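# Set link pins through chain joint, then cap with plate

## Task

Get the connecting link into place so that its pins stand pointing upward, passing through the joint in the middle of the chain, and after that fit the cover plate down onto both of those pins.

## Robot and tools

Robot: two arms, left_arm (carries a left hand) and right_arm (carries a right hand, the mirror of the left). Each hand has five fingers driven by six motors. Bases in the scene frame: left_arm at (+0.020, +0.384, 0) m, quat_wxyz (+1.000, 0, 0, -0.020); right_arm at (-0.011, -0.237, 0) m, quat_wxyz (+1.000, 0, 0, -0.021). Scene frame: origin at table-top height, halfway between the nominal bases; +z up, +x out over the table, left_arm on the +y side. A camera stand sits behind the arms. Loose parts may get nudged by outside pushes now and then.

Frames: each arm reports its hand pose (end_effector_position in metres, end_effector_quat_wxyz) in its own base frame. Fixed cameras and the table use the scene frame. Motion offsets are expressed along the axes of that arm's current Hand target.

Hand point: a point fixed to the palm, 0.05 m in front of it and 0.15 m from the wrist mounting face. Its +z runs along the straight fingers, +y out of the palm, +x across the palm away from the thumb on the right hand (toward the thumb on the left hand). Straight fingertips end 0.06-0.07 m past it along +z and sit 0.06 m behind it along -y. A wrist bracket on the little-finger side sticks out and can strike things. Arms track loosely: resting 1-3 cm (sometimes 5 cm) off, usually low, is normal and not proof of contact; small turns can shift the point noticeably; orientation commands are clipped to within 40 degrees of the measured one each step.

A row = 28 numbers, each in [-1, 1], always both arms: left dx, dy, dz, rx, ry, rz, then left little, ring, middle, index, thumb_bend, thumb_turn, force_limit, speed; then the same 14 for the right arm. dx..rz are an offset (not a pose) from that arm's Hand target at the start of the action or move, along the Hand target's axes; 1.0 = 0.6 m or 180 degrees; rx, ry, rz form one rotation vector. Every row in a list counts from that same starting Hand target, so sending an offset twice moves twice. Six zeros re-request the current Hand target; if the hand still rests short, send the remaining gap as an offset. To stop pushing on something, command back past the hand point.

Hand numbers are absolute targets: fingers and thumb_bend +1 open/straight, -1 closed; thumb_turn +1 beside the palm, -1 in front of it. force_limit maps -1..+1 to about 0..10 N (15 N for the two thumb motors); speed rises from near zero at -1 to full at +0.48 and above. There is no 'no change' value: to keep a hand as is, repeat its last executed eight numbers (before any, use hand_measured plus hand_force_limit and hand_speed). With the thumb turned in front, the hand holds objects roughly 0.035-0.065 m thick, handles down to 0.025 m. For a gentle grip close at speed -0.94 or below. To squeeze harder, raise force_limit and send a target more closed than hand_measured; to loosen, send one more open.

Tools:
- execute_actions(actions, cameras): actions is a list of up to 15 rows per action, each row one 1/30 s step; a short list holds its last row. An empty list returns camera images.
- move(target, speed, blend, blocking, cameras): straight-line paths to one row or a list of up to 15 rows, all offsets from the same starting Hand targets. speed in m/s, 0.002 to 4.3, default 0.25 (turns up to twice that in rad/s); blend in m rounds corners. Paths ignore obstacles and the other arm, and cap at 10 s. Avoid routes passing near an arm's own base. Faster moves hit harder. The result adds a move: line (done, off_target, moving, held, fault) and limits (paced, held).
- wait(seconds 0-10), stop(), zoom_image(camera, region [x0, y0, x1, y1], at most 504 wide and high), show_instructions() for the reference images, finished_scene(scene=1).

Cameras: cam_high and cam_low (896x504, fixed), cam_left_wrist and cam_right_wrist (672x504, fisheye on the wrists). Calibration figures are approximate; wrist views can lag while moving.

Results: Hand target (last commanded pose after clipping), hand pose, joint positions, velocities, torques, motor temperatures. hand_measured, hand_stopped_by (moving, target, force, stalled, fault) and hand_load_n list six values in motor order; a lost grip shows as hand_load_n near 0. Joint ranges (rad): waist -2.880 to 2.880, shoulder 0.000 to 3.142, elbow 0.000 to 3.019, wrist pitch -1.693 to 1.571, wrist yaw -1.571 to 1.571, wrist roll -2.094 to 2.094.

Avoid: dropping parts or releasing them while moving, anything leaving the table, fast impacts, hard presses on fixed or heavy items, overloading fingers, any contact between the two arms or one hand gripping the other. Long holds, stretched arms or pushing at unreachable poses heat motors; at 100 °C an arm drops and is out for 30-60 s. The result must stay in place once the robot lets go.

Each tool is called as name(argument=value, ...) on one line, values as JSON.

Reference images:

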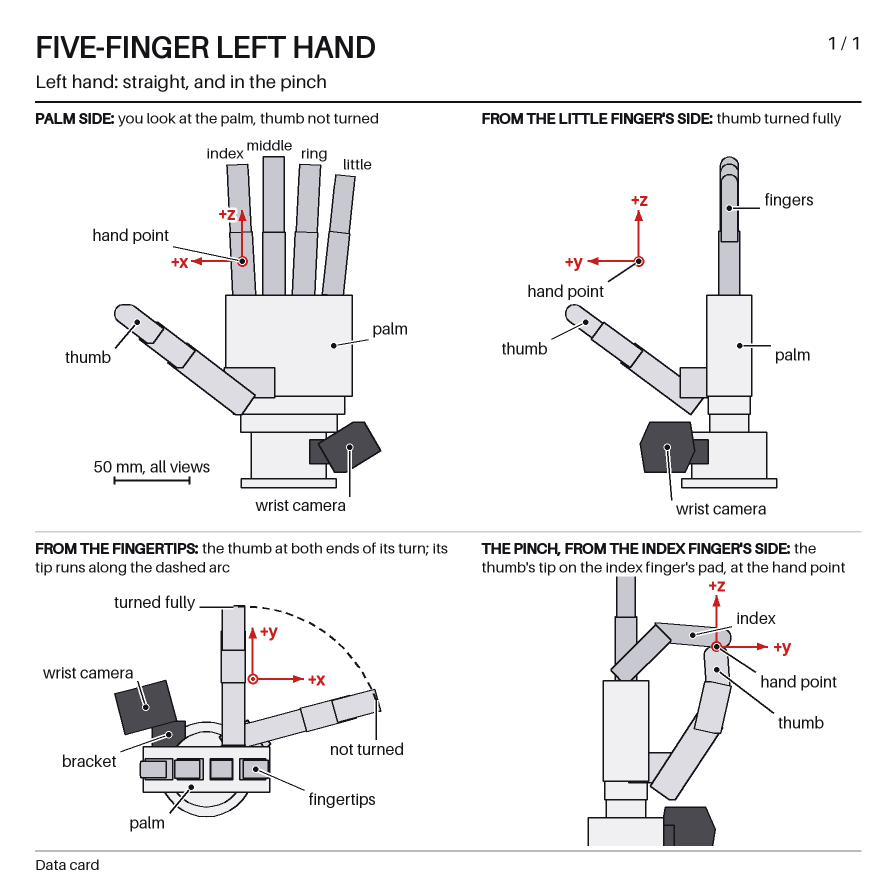

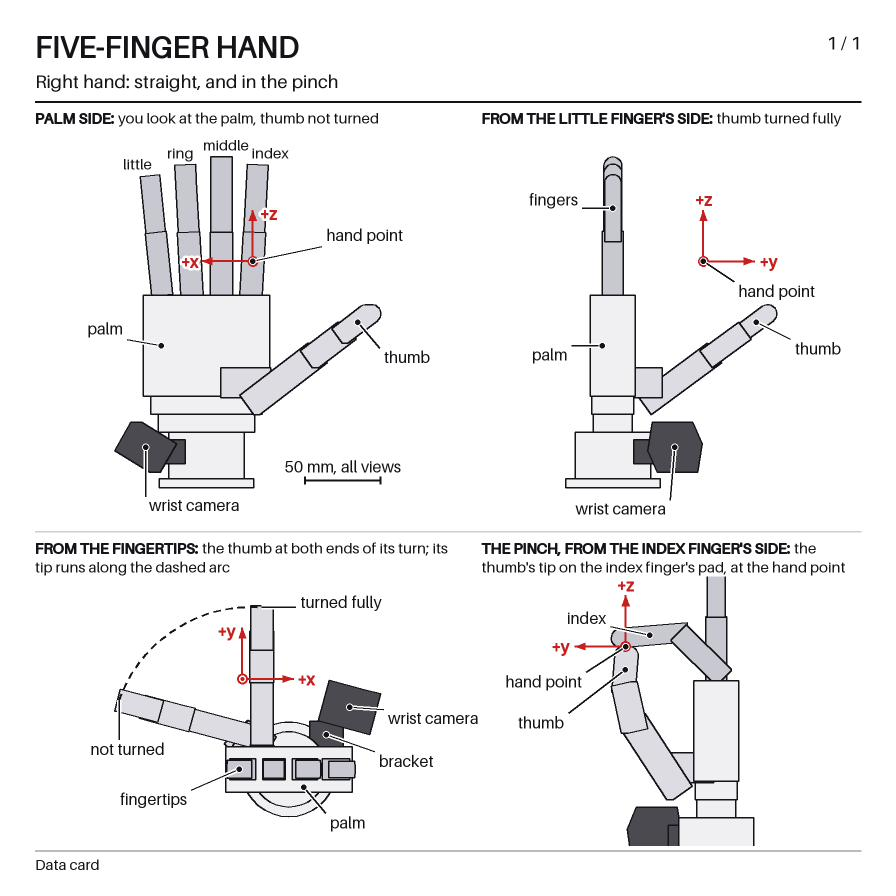

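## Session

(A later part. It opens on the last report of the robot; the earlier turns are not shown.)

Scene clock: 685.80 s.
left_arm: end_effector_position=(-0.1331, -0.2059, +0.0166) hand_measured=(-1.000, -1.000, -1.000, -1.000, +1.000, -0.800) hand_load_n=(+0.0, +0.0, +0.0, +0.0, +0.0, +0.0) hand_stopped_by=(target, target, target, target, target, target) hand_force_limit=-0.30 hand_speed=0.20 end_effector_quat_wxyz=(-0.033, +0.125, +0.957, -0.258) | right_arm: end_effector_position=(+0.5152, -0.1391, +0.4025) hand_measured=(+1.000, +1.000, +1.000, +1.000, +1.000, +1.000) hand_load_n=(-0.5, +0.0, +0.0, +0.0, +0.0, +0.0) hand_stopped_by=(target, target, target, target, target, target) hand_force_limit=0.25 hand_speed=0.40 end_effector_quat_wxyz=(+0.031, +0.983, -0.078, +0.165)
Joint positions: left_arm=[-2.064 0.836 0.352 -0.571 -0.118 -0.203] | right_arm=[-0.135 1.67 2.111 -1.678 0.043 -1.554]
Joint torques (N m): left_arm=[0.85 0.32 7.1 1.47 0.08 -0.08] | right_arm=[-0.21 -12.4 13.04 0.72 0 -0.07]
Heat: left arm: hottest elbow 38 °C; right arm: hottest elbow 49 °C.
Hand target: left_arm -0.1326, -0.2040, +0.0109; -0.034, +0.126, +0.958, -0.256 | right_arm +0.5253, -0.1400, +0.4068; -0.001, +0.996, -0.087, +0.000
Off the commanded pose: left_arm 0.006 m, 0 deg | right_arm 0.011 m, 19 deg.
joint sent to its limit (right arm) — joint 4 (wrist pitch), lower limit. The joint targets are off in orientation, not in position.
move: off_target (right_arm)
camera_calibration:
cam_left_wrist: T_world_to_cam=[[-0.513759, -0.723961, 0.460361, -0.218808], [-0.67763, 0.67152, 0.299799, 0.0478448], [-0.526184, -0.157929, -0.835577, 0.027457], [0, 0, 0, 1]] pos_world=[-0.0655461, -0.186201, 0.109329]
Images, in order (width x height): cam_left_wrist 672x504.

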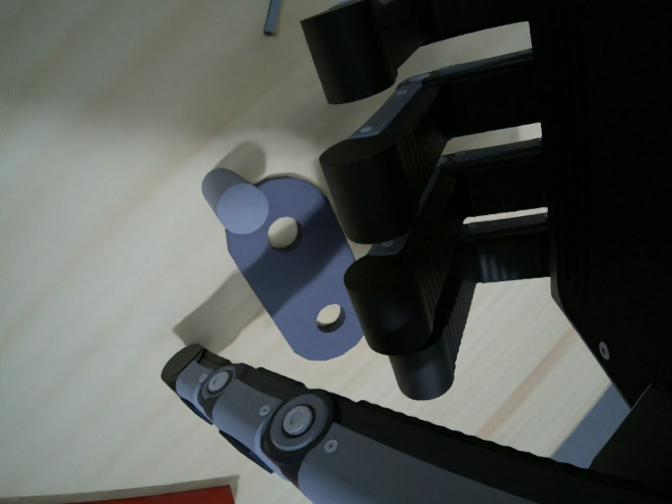

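move(target=[0,0.0042,0.0072,0,0,0,-1,-1,-1,-1,1.0,-0.8,-0.3,0.2,0,0,0,0,0,0,1,1,1,1,1,1,0.25,0.4], speed=0.1, cameras=[])

move(target=[0,0.0042,0.0072,0,0,0,-1,-1,-1,-1,1.0,-0.8,-0.3,0.2,0,0,0,0,0,0,1,1,1,1,1,1,0.25,0.4], speed=0.1, cameras=["cam_left_wrist"])

Scene clock: 687.00 s.
left_arm: end_effector_position=(-0.1330, -0.2057, +0.0114) hand_measured=(-1.000, -1.000, -1.000, -1.000, +1.000, -0.800) hand_load_n=(+0.0, +0.0, +0.5, +0.0, +0.0, +0.0) hand_stopped_by=(target, target, target, target, target, target) hand_force_limit=-0.30 hand_speed=0.20 end_effector_quat_wxyz=(-0.033, +0.125, +0.957, -0.258) | right_arm: end_effector_position=(+0.5152, -0.1391, +0.4025) hand_measured=(+1.000, +1.000, +1.000, +1.000, +1.000, +1.000) hand_load_n=(+0.0, +0.0, +0.0, +0.0, +0.0, +0.0) hand_stopped_by=(target, target, target, target, target, target) hand_force_limit=0.25 hand_speed=0.40 end_effector_quat_wxyz=(+0.031, +0.983, -0.078, +0.165)
Joint positions: left_arm=[-2.064 0.849 0.341 -0.549 -0.118 -0.203] | right_arm=[-0.135 1.67 2.111 -1.678 0.043 -1.554]
Joint torques (N m): left_arm=[0.79 0.26 7.09 1.36 0.11 -0.08] | right_arm=[-0.56 -12.98 13.07 0.94 0.03 -0.11]
Heat: left arm: hottest elbow 38 °C; right arm: hottest elbow 49 °C.
Hand target: left_arm -0.1325, -0.2038, +0.0058; -0.034, +0.126, +0.958, -0.256 | right_arm +0.5253, -0.1400, +0.4068; -0.001, +0.996, -0.087, +0.000
Off the commanded pose: left_arm 0.006 m, 0 deg | right_arm 0.011 m, 19 deg.
joint sent to its limit (right arm) — joint 4 (wrist pitch), lower limit. The joint targets are off in orientation, not in position.
move: off_target (right_arm)
No camera images: "cameras" was empty.

Scene clock: 687.80 s.
left_arm: end_effector_position=(-0.1331, -0.2055, +0.0068) hand_measured=(-1.000, -1.000, -1.000, -1.000, +1.000, -0.800) hand_load_n=(+0.0, +0.0, +0.0, +0.0, +0.0, +0.0) hand_stopped_by=(target, target, target, target, target, target) hand_force_limit=-0.30 hand_speed=0.20 end_effector_quat_wxyz=(-0.034, +0.125, +0.957, -0.258) | right_arm: end_effector_position=(+0.5152, -0.1391, +0.4025) hand_measured=(+1.000, +1.000, +1.000, +1.000, +1.000, +1.000) hand_load_n=(+0.0, +0.0, +0.0, +0.0, +0.0, +0.0) hand_stopped_by=(target, target, target, target, target, target) hand_force_limit=0.25 hand_speed=0.40 end_effector_quat_wxyz=(+0.031, +0.983, -0.078, +0.165)
Joint positions: left_arm=[-2.064 0.861 0.333 -0.529 -0.117 -0.203] | right_arm=[-0.135 1.67 2.111 -1.678 0.043 -1.554]
Joint torques (N m): left_arm=[0.85 0.5 6.75 1.52 0.07 -0.09] | right_arm=[-0.62 -12.63 12.98 0.68 0.06 -0.07]
Heat: left arm: hottest elbow 38 °C; right arm: hottest elbow 49 °C.
Hand target: left_arm -0.1326, -0.2039, +0.0009; -0.034, +0.126, +0.958, -0.256 | right_arm +0.5253, -0.1400, +0.4068; -0.001, +0.996, -0.087, +0.000
Off the commanded pose: left_arm 0.006 m, 0 deg | right_arm 0.011 m, 19 deg.
joint sent to its limit (right arm) — joint 4 (wrist pitch), lower limit. The joint targets are off in orientation, not in position.
move: off_target (right_arm)
camera_calibration:
cam_left_wrist: T_world_to_cam=[[-0.513992, -0.724394, 0.459419, -0.214155], [-0.677221, 0.671404, 0.300978, 0.0505388], [-0.526482, -0.156428, -0.835671, 0.019567], [0, 0, 0, 1]] pos_world=[-0.0655462, -0.186003, 0.0995273]
Images, in order (width x height): cam_left_wrist 672x504.

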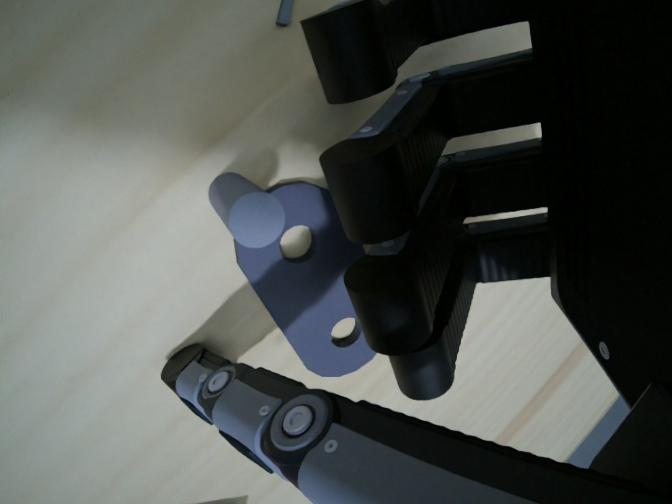

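move(target=[0.0048,-0.0671,-0.0847,0.1,0,0,-1,-1,-1,-1,1.0,-0.8,-0.3,0.2,0,0,0,0,0,0,1,1,1,1,1,1,0.25,0.4], speed=0.15, cameras=["cam_left_wrist"])

Scene clock: 692.00 s.
left_arm: end_effector_position=(-0.1394, -0.2185, +0.0724) hand_measured=(-1.000, -1.000, -1.000, -1.000, +1.000, -0.800) hand_load_n=(+0.0, +0.0, +0.0, +0.0, +0.0, +0.0) hand_stopped_by=(target, target, target, target, target, target) hand_force_limit=-0.30 hand_speed=0.20 end_effector_quat_wxyz=(-0.054, +0.118, +0.903, -0.410) | right_arm: end_effector_position=(+0.5152, -0.1391, +0.4025) hand_measured=(+1.000, +1.000, +1.000, +1.000, +1.000, +1.000) hand_load_n=(+0.0, +0.0, +0.0, +0.0, +0.0, +0.0) hand_stopped_by=(target, target, target, target, target, target) hand_force_limit=0.25 hand_speed=0.40 end_effector_quat_wxyz=(+0.031, +0.983, -0.078, +0.165)
Joint positions: left_arm=[-2.154 0.485 0.297 -0.555 -0.24 -0.217] | right_arm=[-0.135 1.67 2.111 -1.678 0.043 -1.554]
Joint torques (N m): left_arm=[0.91 1.49 8.16 0.84 -0.16 -0.19] | right_arm=[0.09 -12.16 13.16 0.7 0.03 -0.07]
Heat: left arm: hottest elbow 38 °C; right arm: hottest elbow 49 °C.
Hand target: left_arm -0.1377, -0.2123, +0.0650; -0.053, +0.119, +0.906, -0.403 | right_arm +0.5253, -0.1400, +0.4068; -0.001, +0.996, -0.087, +0.000
Off the commanded pose: left_arm 0.010 m, 1 deg | right_arm 0.011 m, 19 deg.
joint sent to its limit (right arm) — joint 4 (wrist pitch), lower limit. The joint targets are off in orientation, not in position.
move: off_target (right_arm)
camera_calibration:
cam_left_wrist: T_world_to_cam=[[-0.464909, -0.538637, 0.70266, -0.227133], [-0.657404, 0.741613, 0.133531, 0.0654232], [-0.593026, -0.399852, -0.698884, -0.00337258], [0, 0, 0, 1]] pos_world=[-0.0645868, -0.17221, 0.148504]
Images, in order (width x height): cam_left_wrist 672x504.

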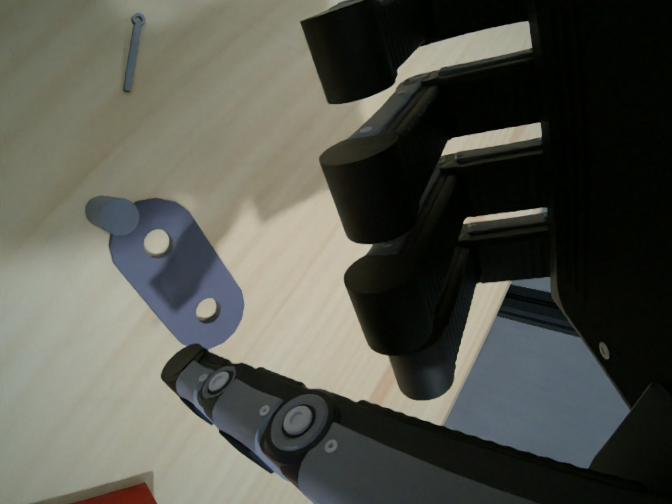

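move(target=[-0.0007,0.0438,0.0385,0,0,0,-1,-1,-1,-1,1.0,-0.8,-0.3,0.2,0,0,0,0,0,0,1,1,1,1,1,1,0.25,0.4], speed=0.12, cameras=["cam_left_wrist"])

Scene clock: 693.87 s.
left_arm: end_effector_position=(-0.1360, -0.2131, +0.0355) hand_measured=(-1.000, -1.000, -1.000, -1.000, +1.000, -0.800) hand_load_n=(+0.0, +0.0, +0.0, +0.0, +0.0, +0.0) hand_stopped_by=(target, target, target, target, target, target) hand_force_limit=-0.30 hand_speed=0.20 end_effector_quat_wxyz=(-0.051, +0.120, +0.906, -0.404) | right_arm: end_effector_position=(+0.5152, -0.1391, +0.4025) hand_measured=(+1.000, +1.000, +1.000, +1.000, +1.000, +1.000) hand_load_n=(+0.0, +0.0, +0.0, +0.0, +0.0, +0.0) hand_stopped_by=(target, target, target, target, target, target) hand_force_limit=0.25 hand_speed=0.40 end_effector_quat_wxyz=(+0.031, +0.983, -0.078, +0.165)
Joint positions: left_arm=[-2.154 0.52 0.21 -0.45 -0.24 -0.217] | right_arm=[-0.135 1.67 2.111 -1.678 0.043 -1.554]
Joint torques (N m): left_arm=[0.67 3.37 7.92 1.99 -0.18 -0.16] | right_arm=[-0.73 -12.1 13.12 0.68 0.03 -0.11]
Heat: left arm: hottest elbow 38 °C; right arm: hottest elbow 49 °C.
Hand target: left_arm -0.1373, -0.2119, +0.0300; -0.053, +0.119, +0.906, -0.403 | right_arm +0.5253, -0.1400, +0.4068; -0.001, +0.996, -0.087, +0.000
Off the commanded pose: left_arm 0.006 m, 0 deg | right_arm 0.011 m, 19 deg.
joint sent to its limit (right arm) — joint 4 (wrist pitch), lower limit. The joint targets are off in orientation, not in position.
move: off_target (right_arm)
camera_calibration:
cam_left_wrist: T_world_to_cam=[[-0.470795, -0.547765, 0.691596, -0.198987], [-0.658452, 0.739901, 0.137792, 0.0678707], [-0.58719, -0.390512, -0.709019, -0.0218175], [0, 0, 0, 1]] pos_world=[-0.0618036, -0.167736, 0.112798]
Images, in order (width x height): cam_left_wrist 672x504.

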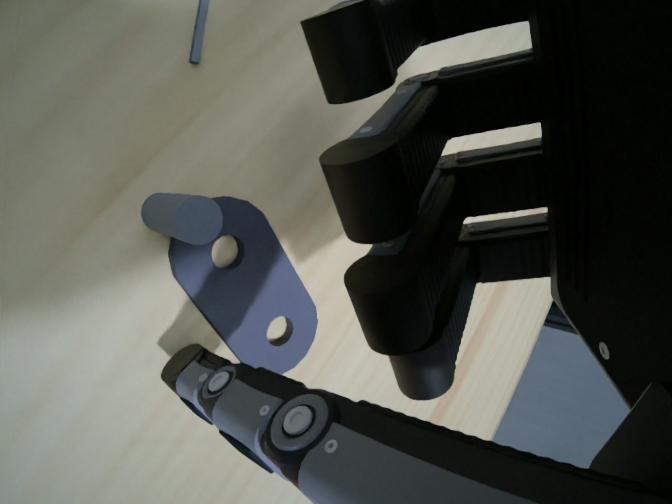

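move(target=[0,0.0062,0.0056,0,0,0,-1,-1,-1,-1,1.0,-0.8,-0.3,0.2,0,0,0,0,0,0,1,1,1,1,1,1,0.25,0.4], speed=0.1, cameras=[])

move(target=[0,0.0062,0.0056,0,0,0,-1,-1,-1,-1,1.0,-0.8,-0.3,0.2,0,0,0,0,0,0,1,1,1,1,1,1,0.25,0.4], speed=0.1, cameras=["cam_left_wrist"])

Scene clock: 695.17 s.
left_arm: end_effector_position=(-0.1361, -0.2132, +0.0305) hand_measured=(-1.000, -1.000, -1.000, -1.000, +1.000, -0.800) hand_load_n=(+0.0, +0.0, +0.0, +0.0, +0.0, +0.0) hand_stopped_by=(target, target, target, target, target, target) hand_force_limit=-0.30 hand_speed=0.20 end_effector_quat_wxyz=(-0.051, +0.120, +0.906, -0.404) | right_arm: end_effector_position=(+0.5152, -0.1391, +0.4025) hand_measured=(+1.000, +1.000, +1.000, +1.000, +1.000, +1.000) hand_load_n=(+0.0, +0.0, +0.0, +0.5, +0.0, +0.0) hand_stopped_by=(target, target, target, target, target, target) hand_force_limit=0.25 hand_speed=0.40 end_effector_quat_wxyz=(+0.031, +0.983, -0.078, +0.165)
Joint positions: left_arm=[-2.154 0.533 0.199 -0.426 -0.24 -0.217] | right_arm=[-0.135 1.67 2.111 -1.678 0.043 -1.554]
Joint torques (N m): left_arm=[0.32 2.78 7.86 2.03 -0.14 -0.16] | right_arm=[-0.38 -12.81 13.03 0.65 0.07 -0.08]
Heat: left arm: hottest elbow 38 °C; right arm: hottest elbow 49 °C.
Hand target: left_arm -0.1373, -0.2119, +0.0250; -0.053, +0.119, +0.906, -0.403 | right_arm +0.5253, -0.1400, +0.4068; -0.001, +0.996, -0.087, +0.000
Off the commanded pose: left_arm 0.006 m, 0 deg | right_arm 0.011 m, 19 deg.
joint sent to its limit (right arm) — joint 4 (wrist pitch), lower limit. The joint targets are off in orientation, not in position.
move: off_target (right_arm)
No camera images: "cameras" was empty.

Scene clock: 695.97 s.
left_arm: end_effector_position=(-0.1363, -0.2137, +0.0269) hand_measured=(-1.000, -1.000, -1.000, -1.000, +1.000, -0.800) hand_load_n=(+0.0, +0.0, +0.0, +0.0, +0.0, -0.5) hand_stopped_by=(target, target, target, target, target, target) hand_force_limit=-0.30 hand_speed=0.20 end_effector_quat_wxyz=(-0.052, +0.119, +0.905, -0.405) | right_arm: end_effector_position=(+0.5152, -0.1391, +0.4025) hand_measured=(+1.000, +1.000, +1.000, +1.000, +1.000, +1.000) hand_load_n=(+0.0, +0.0, +0.0, +0.0, +0.0, -0.5) hand_stopped_by=(target, target, target, target, target, target) hand_force_limit=0.25 hand_speed=0.40 end_effector_quat_wxyz=(+0.031, +0.983, -0.078, +0.165)
Joint positions: left_arm=[-2.154 0.542 0.19 -0.405 -0.24 -0.217] | right_arm=[-0.135 1.67 2.111 -1.678 0.043 -1.554]
Joint torques (N m): left_arm=[-0.32 3.9 7.75 2.04 -0.16 -0.17] | right_arm=[-0.62 -12.75 13.08 0.76 0.05 -0.07]
Heat: left arm: hottest elbow 38 °C; right arm: hottest elbow 49 °C.
Hand target: left_arm -0.1373, -0.2120, +0.0200; -0.053, +0.119, +0.906, -0.403 | right_arm +0.5253, -0.1400, +0.4068; -0.001, +0.996, -0.087, +0.000
Off the commanded pose: left_arm 0.007 m, 0 deg | right_arm 0.011 m, 19 deg.
joint sent to its limit (right arm) — joint 4 (wrist pitch), lower limit. The joint targets are off in orientation, not in position.
move: off_target (right_arm)
camera_calibration:
cam_left_wrist: T_world_to_cam=[[-0.46985, -0.546469, 0.693262, -0.193233], [-0.658491, 0.740008, 0.137033, 0.0694007], [-0.587903, -0.392122, -0.707538, -0.0287642], [0, 0, 0, 1]] pos_world=[-0.0620011, -0.168232, 0.104099]
Images, in order (width x height): cam_left_wrist 672x504.

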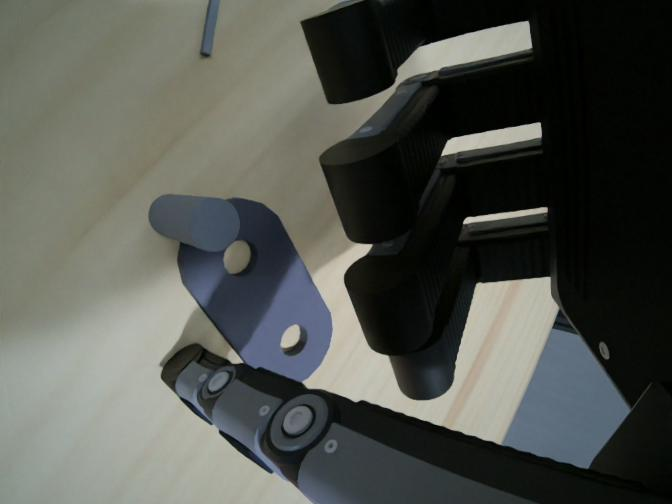

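move(target=[0,0.0134,-0.0149,0,0,0,-1,-1,-1,-1,1.0,-0.8,-0.3,0.2,0,0,0,0,0,0,1,1,1,1,1,1,0.25,0.4], speed=0.1, cameras=[])

execute_actions(actions=[[[0,0,0,0,0,0,-1,-1,-1,-1,0.7,-0.8,0.1,-0.6,0,0,0,0,0,0,1,1,1,1,1,1,0.25,0.4]]], cameras=["cam_left_wrist"])

Scene clock: 698.27 s.
left_arm: end_effector_position=(-0.1368, -0.2077, +0.0284) hand_measured=(-1.000, -1.000, -1.000, -1.000, +1.000, -0.800) hand_load_n=(+0.0, +0.0, +0.0, +0.0, -0.5, +0.0) hand_stopped_by=(target, target, target, target, target, target) hand_force_limit=-0.30 hand_speed=0.20 end_effector_quat_wxyz=(-0.055, +0.118, +0.902, -0.412) | right_arm: end_effector_position=(+0.5152, -0.1391, +0.4025) hand_measured=(+1.000, +1.000, +1.000, +1.000, +1.000, +1.000) hand_load_n=(+0.0, +0.0, +0.0, +0.0, +0.0, +0.0) hand_stopped_by=(target, target, target, target, target, target) hand_force_limit=0.25 hand_speed=0.40 end_effector_quat_wxyz=(+0.031, +0.983, -0.078, +0.165)
Joint positions: left_arm=[-2.181 0.487 0.177 -0.435 -0.26 -0.236] | right_arm=[-0.135 1.67 2.111 -1.678 0.043 -1.554]
Joint torques (N m): left_arm=[0.5 2.43 7.84 0.72 -0.21 -0.2] | right_arm=[-0.67 -12.81 13.04 0.8 0.05 -0.08]
Heat: left arm: hottest elbow 38 °C; right arm: hottest elbow 49 °C.
Hand target: left_arm -0.1342, -0.2003, +0.0200; -0.053, +0.119, +0.906, -0.403 | right_arm +0.5253, -0.1400, +0.4068; -0.001, +0.996, -0.087, +0.000
Off the commanded pose: left_arm 0.011 m, 1 deg | right_arm 0.011 m, 19 deg.
joint sent to its limit (right arm) — joint 4 (wrist pitch), lower limit. The joint targets are off in orientation, not in position.
move: off_target (left_arm, right_arm)
No camera images: "cameras" was empty.

Scene clock: 699.07 s.
left_arm: end_effector_position=(-0.1369, -0.2069, +0.0284) hand_measured=(-1.000, -1.000, -1.000, -1.000, +0.700, -0.800) hand_load_n=(+0.0, +0.0, +0.0, +0.0, +0.5, +0.0) hand_stopped_by=(target, target, target, target, target, target) hand_force_limit=0.10 hand_speed=-0.60 end_effector_quat_wxyz=(-0.056, +0.118, +0.902, -0.411) | right_arm: end_effector_position=(+0.5152, -0.1391, +0.4025) hand_measured=(+1.000, +1.000, +1.000, +1.000, +1.000, +1.000) hand_load_n=(+0.0, +0.0, +0.0, +0.0, +0.0, +0.0) hand_stopped_by=(target, target, target, target, target, target) hand_force_limit=0.25 hand_speed=0.40 end_effector_quat_wxyz=(+0.031, +0.983, -0.078, +0.165)
Joint positions: left_arm=[-2.183 0.483 0.177 -0.44 -0.26 -0.238] | right_arm=[-0.135 1.67 2.111 -1.678 0.043 -1.554]
Joint torques (N m): left_arm=[0.44 2.37 7.79 0.73 -0.2 -0.15] | right_arm=[-0.26 -12.51 13.12 0.8 0.06 -0.11]
Heat: left arm: hottest elbow 38 °C; right arm: hottest elbow 49 °C.
Hand target: left_arm -0.1341, -0.2003, +0.0200; -0.053, +0.119, +0.906, -0.403 | right_arm +0.5253, -0.1400, +0.4068; -0.001, +0.996, -0.087, +0.000
Off the commanded pose: left_arm 0.011 m, 1 deg | right_arm 0.011 m, 19 deg.
joint sent to its limit (right arm) — joint 4 (wrist pitch), lower limit. The joint targets are off in orientation, not in position.
camera_calibration:
cam_left_wrist: T_world_to_cam=[[-0.462577, -0.537599, 0.704989, -0.188276], [-0.657083, 0.741727, 0.134471, 0.0643705], [-0.595201, -0.401033, -0.696353, -0.0285368], [0, 0, 0, 1]] pos_world=[-0.0617803, -0.160406, 0.104205]
Images, in order (width x height): cam_left_wrist 672x504.

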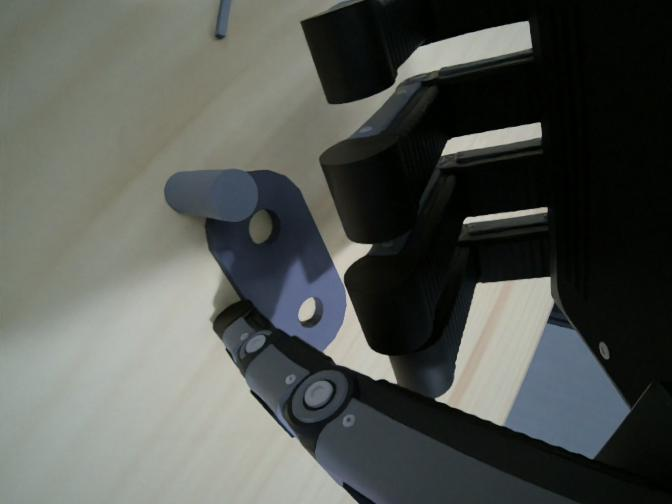

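move(target=[0,0.0062,0.0056,0,0,0,-1,-1,-1,-1,0.7,-0.8,0.1,-0.6,0,0,0,0,0,0,1,1,1,1,1,1,0.25,0.4], speed=0.1, cameras=[])

zoom_image(camera="cam_left_wrist", region=[130, 130, 400, 400])

Scene clock: 701.13 s.
left_arm: end_effector_position=(-0.1366, -0.2064, +0.0274) hand_measured=(-1.000, -1.000, -1.000, -1.000, +0.700, -0.800) hand_load_n=(+0.0, +0.0, +0.0, +0.0, +0.0, -0.5) hand_stopped_by=(target, target, target, target, target, target) hand_force_limit=0.10 hand_speed=-0.60 end_effector_quat_wxyz=(-0.055, +0.117, +0.903, -0.410) | right_arm: end_effector_position=(+0.5152, -0.1391, +0.4025) hand_measured=(+1.000, +1.000, +1.000, +1.000, +1.000, +1.000) hand_load_n=(+0.0, +0.0, +0.0, +0.0, +0.0, +0.0) hand_stopped_by=(target, target, target, target, target, target) hand_force_limit=0.25 hand_speed=0.40 end_effector_quat_wxyz=(+0.031, +0.983, -0.078, +0.165)
Joint positions: left_arm=[-2.183 0.483 0.175 -0.44 -0.26 -0.239] | right_arm=[-0.135 1.67 2.111 -1.678 0.043 -1.554]
Joint torques (N m): left_arm=[0.56 2.61 6.9 1.46 -0.17 -0.11] | right_arm=[-0.73 -12.69 13.09 0.8 0.03 -0.05]
Heat: left arm: hottest elbow 38 °C; right arm: hottest elbow 49 °C.
Hand target: left_arm -0.1341, -0.2003, +0.0149; -0.053, +0.119, +0.906, -0.403 | right_arm +0.5253, -0.1400, +0.4068; -0.001, +0.996, -0.087, +0.000
Off the commanded pose: left_arm 0.014 m, 1 deg | right_arm 0.011 m, 19 deg.
joint sent to its limit (right arm) — joint 4 (wrist pitch), lower limit. The joint targets are off in orientation, not in position.
move: off_target (left_arm, right_arm)
No camera images: "cameras" was empty.

Scaled by 1.867 from the camera's 672x504 image, which has a finer 960x720 frame.
This view is cut from an older image: the scene may have changed since it was taken.

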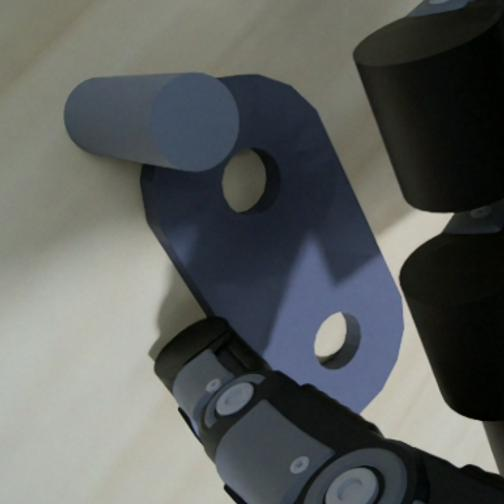

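execute_actions(actions=[[[0,0,0,0,0,0,-1,-1,-0.28,-0.17,0.8,-0.8,0.1,-0.3,0,0,0,0,0,0,1,1,1,1,1,1,0.25,0.4]]], cameras=["cam_left_wrist"])

zoom_image(camera="cam_left_wrist", region=[130, 130, 400, 400])

Scene clock: 703.30 s.
left_arm: end_effector_position=(-0.1377, -0.2086, +0.0297) hand_measured=(-1.000, -1.000, -0.280, -0.170, +0.800, -0.800) hand_load_n=(+0.0, +0.0, -2.5, +0.0, +0.0, +0.0) hand_stopped_by=(target, target, target, target, target, target) hand_force_limit=0.10 hand_speed=-0.30 end_effector_quat_wxyz=(-0.057, +0.114, +0.901, -0.415) | right_arm: end_effector_position=(+0.5152, -0.1391, +0.4025) hand_measured=(+1.000, +1.000, +1.000, +1.000, +1.000, +1.000) hand_load_n=(+0.0, +0.0, +0.0, +0.0, +0.0, +0.0) hand_stopped_by=(target, target, target, target, target, target) hand_force_limit=0.25 hand_speed=0.40 end_effector_quat_wxyz=(+0.031, +0.983, -0.078, +0.165)
Joint positions: left_arm=[-2.183 0.481 0.175 -0.43 -0.263 -0.242] | right_arm=[-0.135 1.67 2.111 -1.678 0.043 -1.554]
Joint torques (N m): left_arm=[0.79 3.37 7.02 1.13 -0.11 -0.13] | right_arm=[-0.62 -12.75 13 0.79 0.08 -0.09]
Heat: left arm: hottest elbow 38 °C; right arm: hottest elbow 49 °C.
Hand target: left_arm -0.1341, -0.2004, +0.0150; -0.053, +0.119, +0.906, -0.403 | right_arm +0.5253, -0.1400, +0.4068; -0.001, +0.996, -0.087, +0.000
Off the commanded pose: left_arm 0.017 m, 2 deg | right_arm 0.011 m, 19 deg.
joint sent to its limit (right arm) — joint 4 (wrist pitch), lower limit. The joint targets are off in orientation, not in position.
camera_calibration:
cam_left_wrist: T_world_to_cam=[[-0.455006, -0.533486, 0.712995, -0.188835], [-0.659438, 0.739934, 0.132814, 0.0643295], [-0.598424, -0.409745, -0.688475, -0.0313543], [0, 0, 0, 1]] pos_world=[-0.062263, -0.161188, 0.104508]
Images, in order (width x height): cam_left_wrist 672x504.

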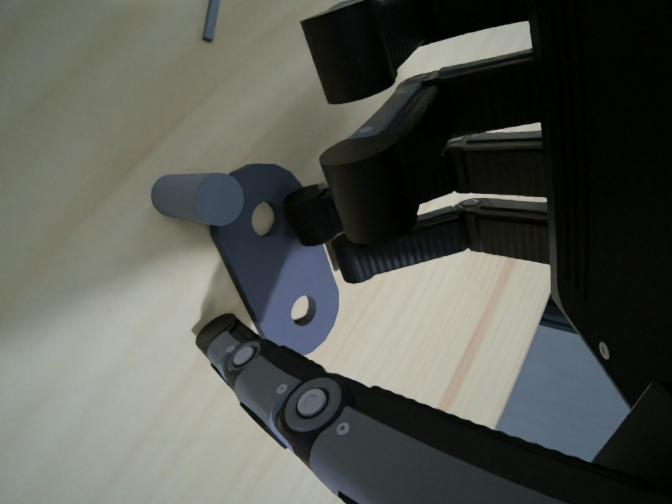

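Scaled by 1.867 from the camera's 672x504 image, which has a finer 960x720 frame.

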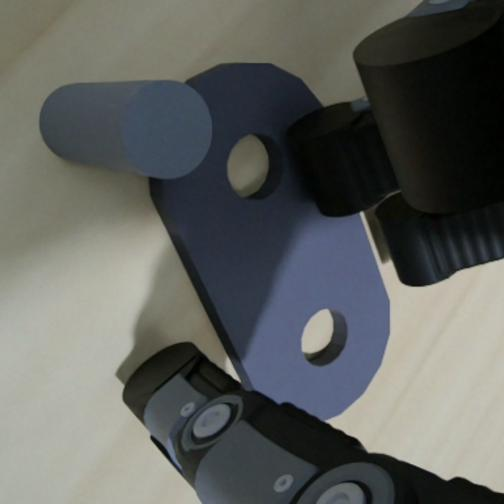

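move(target=[0.0015,-0.018,0.0077,0,0,0,-1,-1,-0.6,-0.6,1.0,-0.8,0.1,0.0,0,0,0,0,0,0,1,1,1,1,1,1,0.25,0.4], speed=0.05, cameras=["cam_left_wrist"])

zoom_image(camera="cam_left_wrist", region=[130, 130, 400, 400])

Scene clock: 704.77 s.
left_arm: end_effector_position=(-0.1386, -0.2082, +0.0249) hand_measured=(-1.000, -1.000, -0.600, -0.600, +1.000, -0.800) hand_load_n=(+0.0, +0.0, +0.0, +0.0, +1.5, -4.5) hand_stopped_by=(target, target, target, target, target, target) hand_force_limit=0.10 hand_speed=0.00 end_effector_quat_wxyz=(-0.056, +0.122, +0.904, -0.406) | right_arm: end_effector_position=(+0.5152, -0.1391, +0.4025) hand_measured=(+1.000, +1.000, +1.000, +1.000, +1.000, +1.000) hand_load_n=(+0.0, +0.0, +0.0, +0.0, +0.0, +0.0) hand_stopped_by=(target, target, target, target, target, target) hand_force_limit=0.25 hand_speed=0.40 end_effector_quat_wxyz=(+0.031, +0.983, -0.078, +0.165)
Joint positions: left_arm=[-2.178 0.518 0.178 -0.414 -0.249 -0.231] | right_arm=[-0.135 1.67 2.111 -1.678 0.043 -1.554]
Joint torques (N m): left_arm=[1.49 4.54 8.53 2.04 -0.09 -0.11] | right_arm=[-0.26 -12.81 13.04 0.69 0.03 -0.11]
Heat: left arm: hottest elbow 38 °C; right arm: hottest elbow 49 °C.
Hand target: left_arm -0.1377, -0.2104, +0.0199; -0.053, +0.119, +0.906, -0.403 | right_arm +0.5253, -0.1400, +0.4068; -0.001, +0.996, -0.087, +0.000
Off the commanded pose: left_arm 0.006 m, 1 deg | right_arm 0.011 m, 19 deg.
joint sent to its limit (right arm) — joint 4 (wrist pitch), lower limit. The joint targets are off in orientation, not in position.
move: off_target (right_arm)
camera_calibration:
cam_left_wrist: T_world_to_cam=[[-0.470274, -0.540281, 0.69781, -0.188822], [-0.651265, 0.746061, 0.138734, 0.0662699], [-0.595564, -0.389216, -0.702719, -0.0299809], [0, 0, 0, 1]] pos_world=[-0.0634943, -0.163127, 0.1015]
Images, in order (width x height): cam_left_wrist 672x504.

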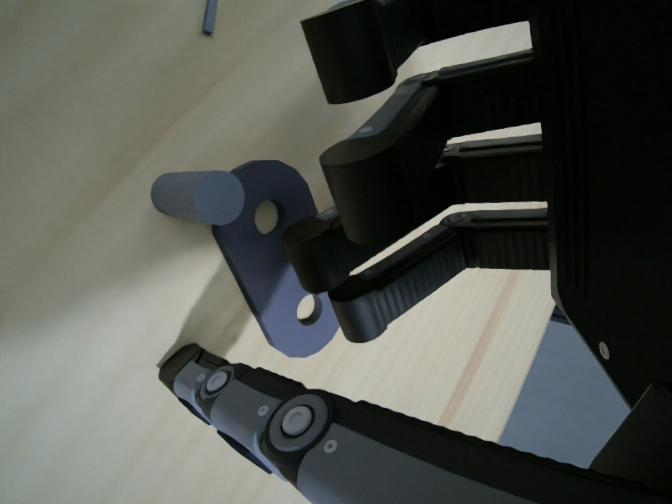

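Scaled by 1.867 from the camera's 672x504 image, which has a finer 960x720 frame.

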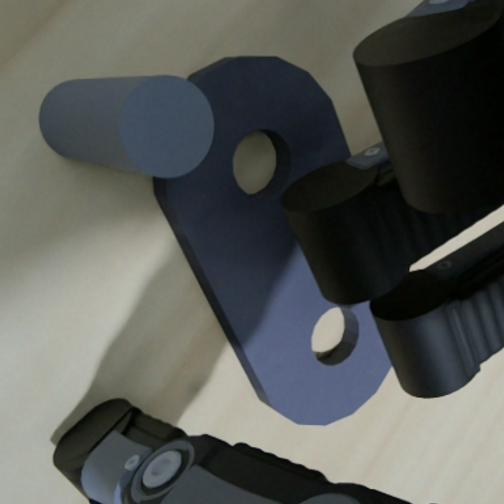

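move(target=[0.0,-0.0215,-0.0058,0,0,0,-1,-1,-0.6,-0.6,1.0,-0.8,0.1,0.0,0,0,0,0,0,0,1,1,1,1,1,1,0.25,0.4], speed=0.05, cameras=["cam_left_wrist"])

zoom_image(camera="cam_left_wrist", region=[130, 130, 400, 400])

Scene clock: 705.87 s.
left_arm: end_effector_position=(-0.1388, -0.2092, +0.0251) hand_measured=(-1.000, -1.000, -0.600, -0.600, +1.000, -0.800) hand_load_n=(+0.0, +0.0, +0.0, +0.0, +1.5, -2.5) hand_stopped_by=(target, target, target, target, target, target) hand_force_limit=0.10 hand_speed=0.00 end_effector_quat_wxyz=(-0.056, +0.123, +0.906, -0.401) | right_arm: end_effector_position=(+0.5152, -0.1391, +0.4025) hand_measured=(+1.000, +1.000, +1.000, +1.000, +1.000, +1.000) hand_load_n=(+0.0, +0.0, +0.0, +0.0, +0.0, +0.0) hand_stopped_by=(target, target, target, target, target, target) hand_force_limit=0.25 hand_speed=0.40 end_effector_quat_wxyz=(+0.031, +0.983, -0.078, +0.165)
Joint positions: left_arm=[-2.167 0.536 0.186 -0.414 -0.236 -0.225] | right_arm=[-0.135 1.67 2.111 -1.678 0.043 -1.554]
Joint torques (N m): left_arm=[1.55 4.31 10.55 1.36 -0.21 -0.05] | right_arm=[-0.5 -12.51 12.94 0.77 0.07 -0.07]
Heat: left arm: hottest elbow 38 °C; right arm: hottest elbow 49 °C.
Hand target: left_arm -0.1393, -0.2163, +0.0318; -0.053, +0.119, +0.906, -0.403 | right_arm +0.5253, -0.1400, +0.4068; -0.001, +0.996, -0.087, +0.000
Off the commanded pose: left_arm 0.010 m, 1 deg | right_arm 0.011 m, 19 deg.
joint sent to its limit (right arm) — joint 4 (wrist pitch), lower limit. The joint targets are off in orientation, not in position.
move: off_target (right_arm)
camera_calibration:
cam_left_wrist: T_world_to_cam=[[-0.472926, -0.5474, 0.69043, -0.191279], [-0.649684, 0.745971, 0.146418, 0.0668961], [-0.59519, -0.379317, -0.708426, -0.0280587], [0, 0, 0, 1]] pos_world=[-0.0636997, -0.165252, 0.102392]
Images, in order (width x height): cam_left_wrist 672x504.

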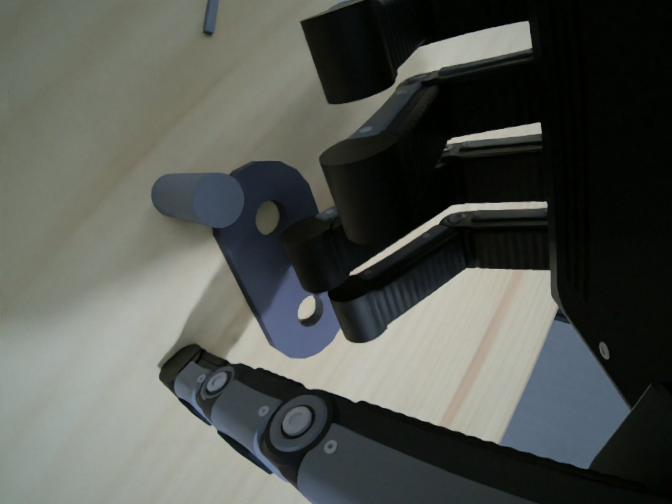

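Scaled by 1.867 from the camera's 672x504 image, which has a finer 960x720 frame.

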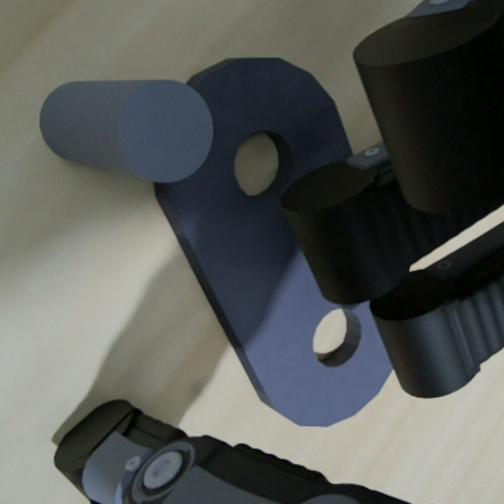

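move(target=[[0.0017,-0.0425,-0.0232,0,0,0,-1,-1,-0.6,-0.6,1.0,-0.8,0.1,0.0,0,0,0,0,0,0,1,1,1,1,1,1,0.25,0.4],[-0.0027,-0.0005,-0.0075,0,0,0,-1,-1,-0.28,-0.17,1.0,-0.8,0.1,0.0,0,0,0,0,0,0,1,1,1,1,1,1,0.25,0.4]], speed=0.1, cameras=["cam_left_wrist"])

Scene clock: 709.70 s.
left_arm: end_effector_position=(-0.1377, -0.2118, +0.0361) hand_measured=(-1.000, -1.000, -0.280, -0.170, +1.000, -0.800) hand_load_n=(+0.0, +0.0, +0.0, +0.0, +0.0, +0.0) hand_stopped_by=(target, target, target, target, target, target) hand_force_limit=0.10 hand_speed=0.00 end_effector_quat_wxyz=(-0.052, +0.120, +0.909, -0.397) | right_arm: end_effector_position=(+0.5152, -0.1391, +0.4025) hand_measured=(+1.000, +1.000, +1.000, +1.000, +1.000, +1.000) hand_load_n=(+0.0, +0.0, +0.0, +0.0, +0.0, +0.0) hand_stopped_by=(target, target, target, target, target, target) hand_force_limit=0.25 hand_speed=0.40 end_effector_quat_wxyz=(+0.031, +0.983, -0.078, +0.165)
Joint positions: left_arm=[-2.157 0.533 0.221 -0.462 -0.236 -0.225] | right_arm=[-0.135 1.67 2.111 -1.678 0.043 -1.554]
Joint torques (N m): left_arm=[1.44 1.85 8.24 1.85 -0.13 0.01] | right_arm=[-0.32 -12.75 13 0.65 0.07 -0.09]
Heat: left arm: hottest elbow 39 °C; right arm: hottest elbow 49 °C.
Hand target: left_arm -0.1370, -0.2137, +0.0351; -0.053, +0.119, +0.906, -0.403 | right_arm +0.5253, -0.1400, +0.4068; -0.001, +0.996, -0.087, +0.000
Off the commanded pose: left_arm 0.002 m, 1 deg | right_arm 0.011 m, 19 deg.
joint sent to its limit (right arm) — joint 4 (wrist pitch), lower limit. The joint targets are off in orientation, not in position.
move: off_target (right_arm)
camera_calibration:
cam_left_wrist: T_world_to_cam=[[-0.4714, -0.55788, 0.683046, -0.201478], [-0.657663, 0.738389, 0.1492, 0.0651419], [-0.587589, -0.378881, -0.714974, -0.0191782], [0, 0, 0, 1]] pos_world=[-0.0634043, -0.167767, 0.114188]
Images, in order (width x height): cam_left_wrist 672x504.

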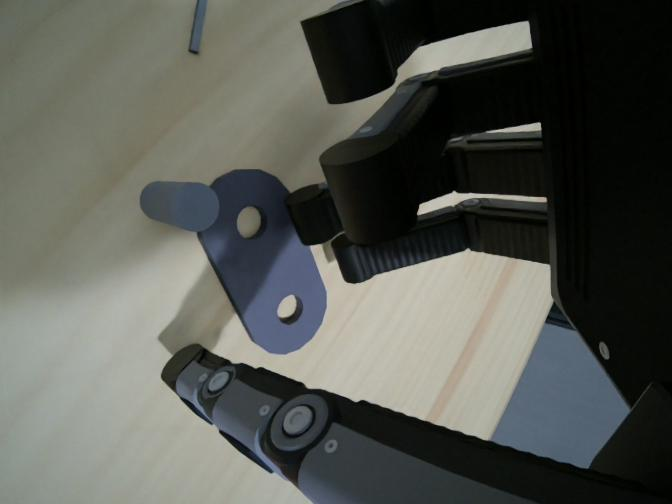

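move(target=[[0,-0.0019,0.0095,0,0,0,-1,-1,-0.28,-0.17,1.0,-0.8,0.1,0.0,0,0,0,0,0,0,1,1,1,1,1,1,0.25,0.4],[0,0.0156,0.0252,0,0,0,-1,-1,-0.28,-0.17,1.0,-0.8,0.1,0.0,0,0,0,0,0,0,1,1,1,1,1,1,0.25,0.4]], speed=0.08, cameras=["cam_left_wrist"])

zoom_image(camera="cam_left_wrist", region=[130, 130, 400, 400])

Scene clock: 711.90 s.
left_arm: end_effector_position=(-0.1416, -0.2202, +0.0274) hand_measured=(-1.000, -1.000, -0.280, -0.170, +1.000, -0.800) hand_load_n=(+0.0, +0.0, +0.0, -2.0, +0.0, -0.5) hand_stopped_by=(target, target, target, target, target, target) hand_force_limit=0.10 hand_speed=0.00 end_effector_quat_wxyz=(-0.057, +0.117, +0.904, -0.407) | right_arm: end_effector_position=(+0.5152, -0.1391, +0.4025) hand_measured=(+1.000, +1.000, +1.000, +1.000, +1.000, +1.000) hand_load_n=(+0.0, +0.0, +0.0, +0.0, +0.0, +0.0) hand_stopped_by=(target, target, target, target, target, target) hand_force_limit=0.25 hand_speed=0.40 end_effector_quat_wxyz=(+0.031, +0.983, -0.078, +0.165)
Joint positions: left_arm=[-2.151 0.586 0.196 -0.358 -0.232 -0.22] | right_arm=[-0.135 1.67 2.111 -1.678 0.043 -1.554]
Joint torques (N m): left_arm=[1.73 2.61 7.43 2 0.05 0] | right_arm=[-0.5 -12.45 12.96 0.66 0.04 -0.1]
Heat: left arm: hottest elbow 39 °C; right arm: hottest elbow 49 °C.
Hand target: left_arm -0.1383, -0.2185, +0.0180; -0.053, +0.119, +0.906, -0.403 | right_arm +0.5253, -0.1400, +0.4068; -0.001, +0.996, -0.087, +0.000
Off the commanded pose: left_arm 0.010 m, 1 deg | right_arm 0.011 m, 19 deg.
joint sent to its limit (right arm) — joint 4 (wrist pitch), lower limit. The joint targets are off in orientation, not in position.
move: off_target (right_arm)
camera_calibration:
cam_left_wrist: T_world_to_cam=[[-0.461684, -0.543835, 0.700779, -0.198033], [-0.656752, 0.740604, 0.142062, 0.0708826], [-0.596259, -0.394651, -0.69909, -0.0360599], [0, 0, 0, 1]] pos_world=[-0.0663776, -0.174424, 0.103499]
Images, in order (width x height): cam_left_wrist 672x504.

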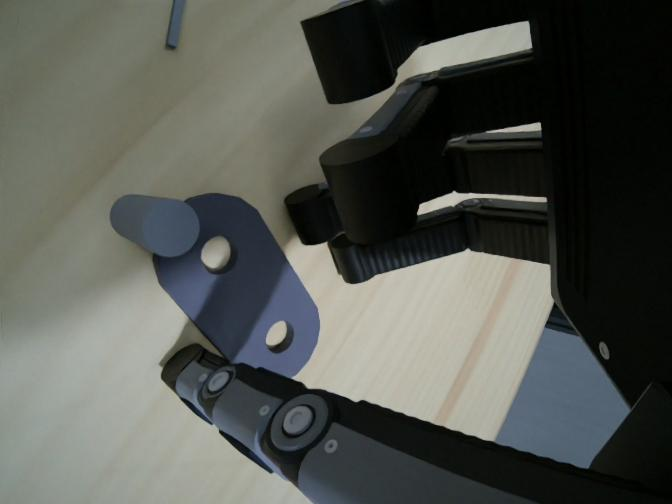

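Scaled by 1.867 from the camera's 672x504 image, which has a finer 960x720 frame.

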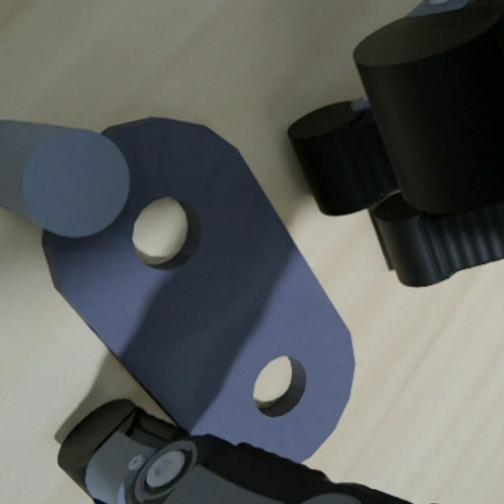

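move(target=[0,0.0037,0.0033,0,0,0,-1,-1,-0.30,-0.19,1.0,-0.8,0.1,0.0,0,0,0,0,0,0,1,1,1,1,1,1,0.25,0.4], speed=0.08, cameras=[])

Scene clock: 713.00 s.
left_arm: end_effector_position=(-0.1421, -0.2202, +0.0266) hand_measured=(-1.000, -1.000, -0.300, -0.190, +1.000, -0.800) hand_load_n=(+0.0, +0.0, +0.0, +0.0, +1.0, -1.5) hand_stopped_by=(target, target, target, target, target, target) hand_force_limit=0.10 hand_speed=0.00 end_effector_quat_wxyz=(-0.058, +0.118, +0.904, -0.407) | right_arm: end_effector_position=(+0.5152, -0.1391, +0.4025) hand_measured=(+1.000, +1.000, +1.000, +1.000, +1.000, +1.000) hand_load_n=(+0.0, +0.0, +0.0, +0.0, +0.0, +0.0) hand_stopped_by=(target, target, target, target, target, target) hand_force_limit=0.25 hand_speed=0.40 end_effector_quat_wxyz=(+0.031, +0.983, -0.078, +0.165)
Joint positions: left_arm=[-2.151 0.589 0.194 -0.353 -0.229 -0.219] | right_arm=[-0.135 1.67 2.111 -1.678 0.043 -1.554]
Joint torques (N m): left_arm=[1.32 3.02 7.01 2.19 -0.08 -0.05] | right_arm=[-0.62 -12.51 13.18 0.69 0.04 -0.1]
Heat: left arm: hottest elbow 38 °C; right arm: hottest elbow 49 °C.
Hand target: left_arm -0.1382, -0.2183, +0.0149; -0.053, +0.119, +0.906, -0.403 | right_arm +0.5253, -0.1400, +0.4068; -0.001, +0.996, -0.087, +0.000
Off the commanded pose: left_arm 0.012 m, 1 deg | right_arm 0.011 m, 19 deg.
joint sent to its limit (right arm) — joint 4 (wrist pitch), lower limit. The joint targets are off in orientation, not in position.
move: off_target (left_arm, right_arm)
No camera images: "cameras" was empty.

execute_actions(actions=[[[0,0,0,0,0,0,-1,-1,-0.30,-0.19,0.8,-0.8,0.1,-0.6,0,0,0,0,0,0,1,1,1,1,1,1,0.25,0.4]]], cameras=["cam_left_wrist"])

zoom_image(camera="cam_left_wrist", region=[130, 130, 400, 400])

Scene clock: 713.90 s.
left_arm: end_effector_position=(-0.1435, -0.2216, +0.0278) hand_measured=(-1.000, -1.000, -0.300, -0.190, +0.802, -0.800) hand_load_n=(+0.0, +0.0, +0.0, +0.0, +2.5, +0.0) hand_stopped_by=(target, target, target, target, target, target) hand_force_limit=0.10 hand_speed=-0.60 end_effector_quat_wxyz=(-0.060, +0.118, +0.902, -0.410) | right_arm: end_effector_position=(+0.5152, -0.1391, +0.4025) hand_measured=(+1.000, +1.000, +1.000, +1.000, +1.000, +1.000) hand_load_n=(+0.0, +0.0, +0.0, +0.0, +0.0, +0.0) hand_stopped_by=(target, target, target, target, target, target) hand_force_limit=0.25 hand_speed=0.40 end_effector_quat_wxyz=(+0.031, +0.983, -0.078, +0.165)
Joint positions: left_arm=[-2.151 0.591 0.194 -0.343 -0.228 -0.218] | right_arm=[-0.135 1.67 2.111 -1.678 0.043 -1.554]
Joint torques (N m): left_arm=[1.67 2.84 6.98 1.95 -0.14 -0.01] | right_arm=[-0.44 -12.75 13.11 0.81 0.05 -0.08]
Heat: left arm: hottest elbow 38 °C; right arm: hottest elbow 49 °C.
Hand target: left_arm -0.1382, -0.2184, +0.0149; -0.053, +0.119, +0.906, -0.403 | right_arm +0.5253, -0.1400, +0.4068; -0.001, +0.996, -0.087, +0.000
Off the commanded pose: left_arm 0.014 m, 1 deg | right_arm 0.011 m, 19 deg.
joint sent to its limit (right arm) — joint 4 (wrist pitch), lower limit. The joint targets are off in orientation, not in position.
camera_calibration:
cam_left_wrist: T_world_to_cam=[[-0.459936, -0.537449, 0.706829, -0.198389], [-0.652428, 0.744511, 0.141564, 0.0721418], [-0.602326, -0.396045, -0.693074, -0.0388318], [0, 0, 0, 1]] pos_world=[-0.0675684, -0.175713, 0.103101]
Images, in order (width x height): cam_left_wrist 672x504.

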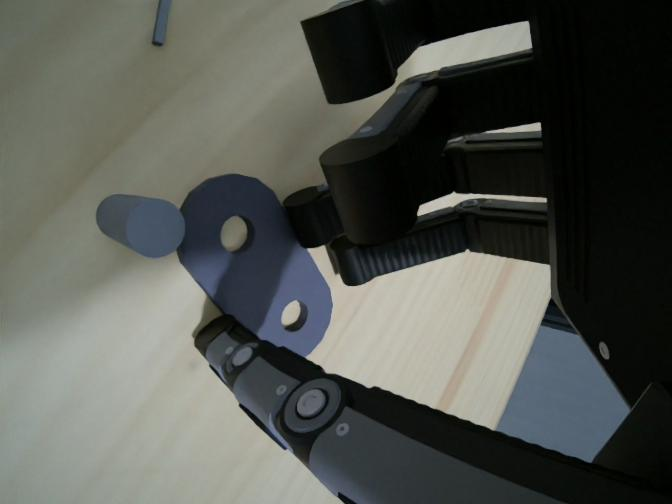

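Scaled by 1.867 from the camera's 672x504 image, which has a finer 960x720 frame.

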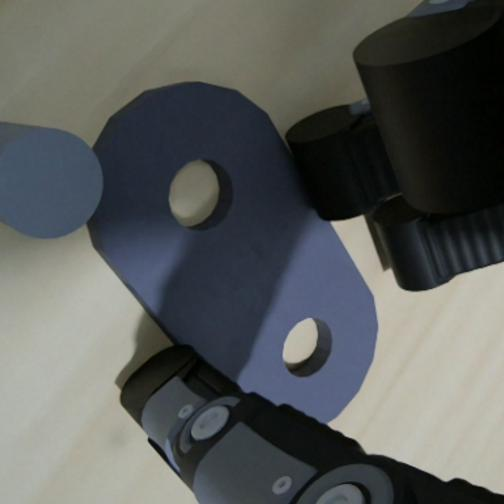

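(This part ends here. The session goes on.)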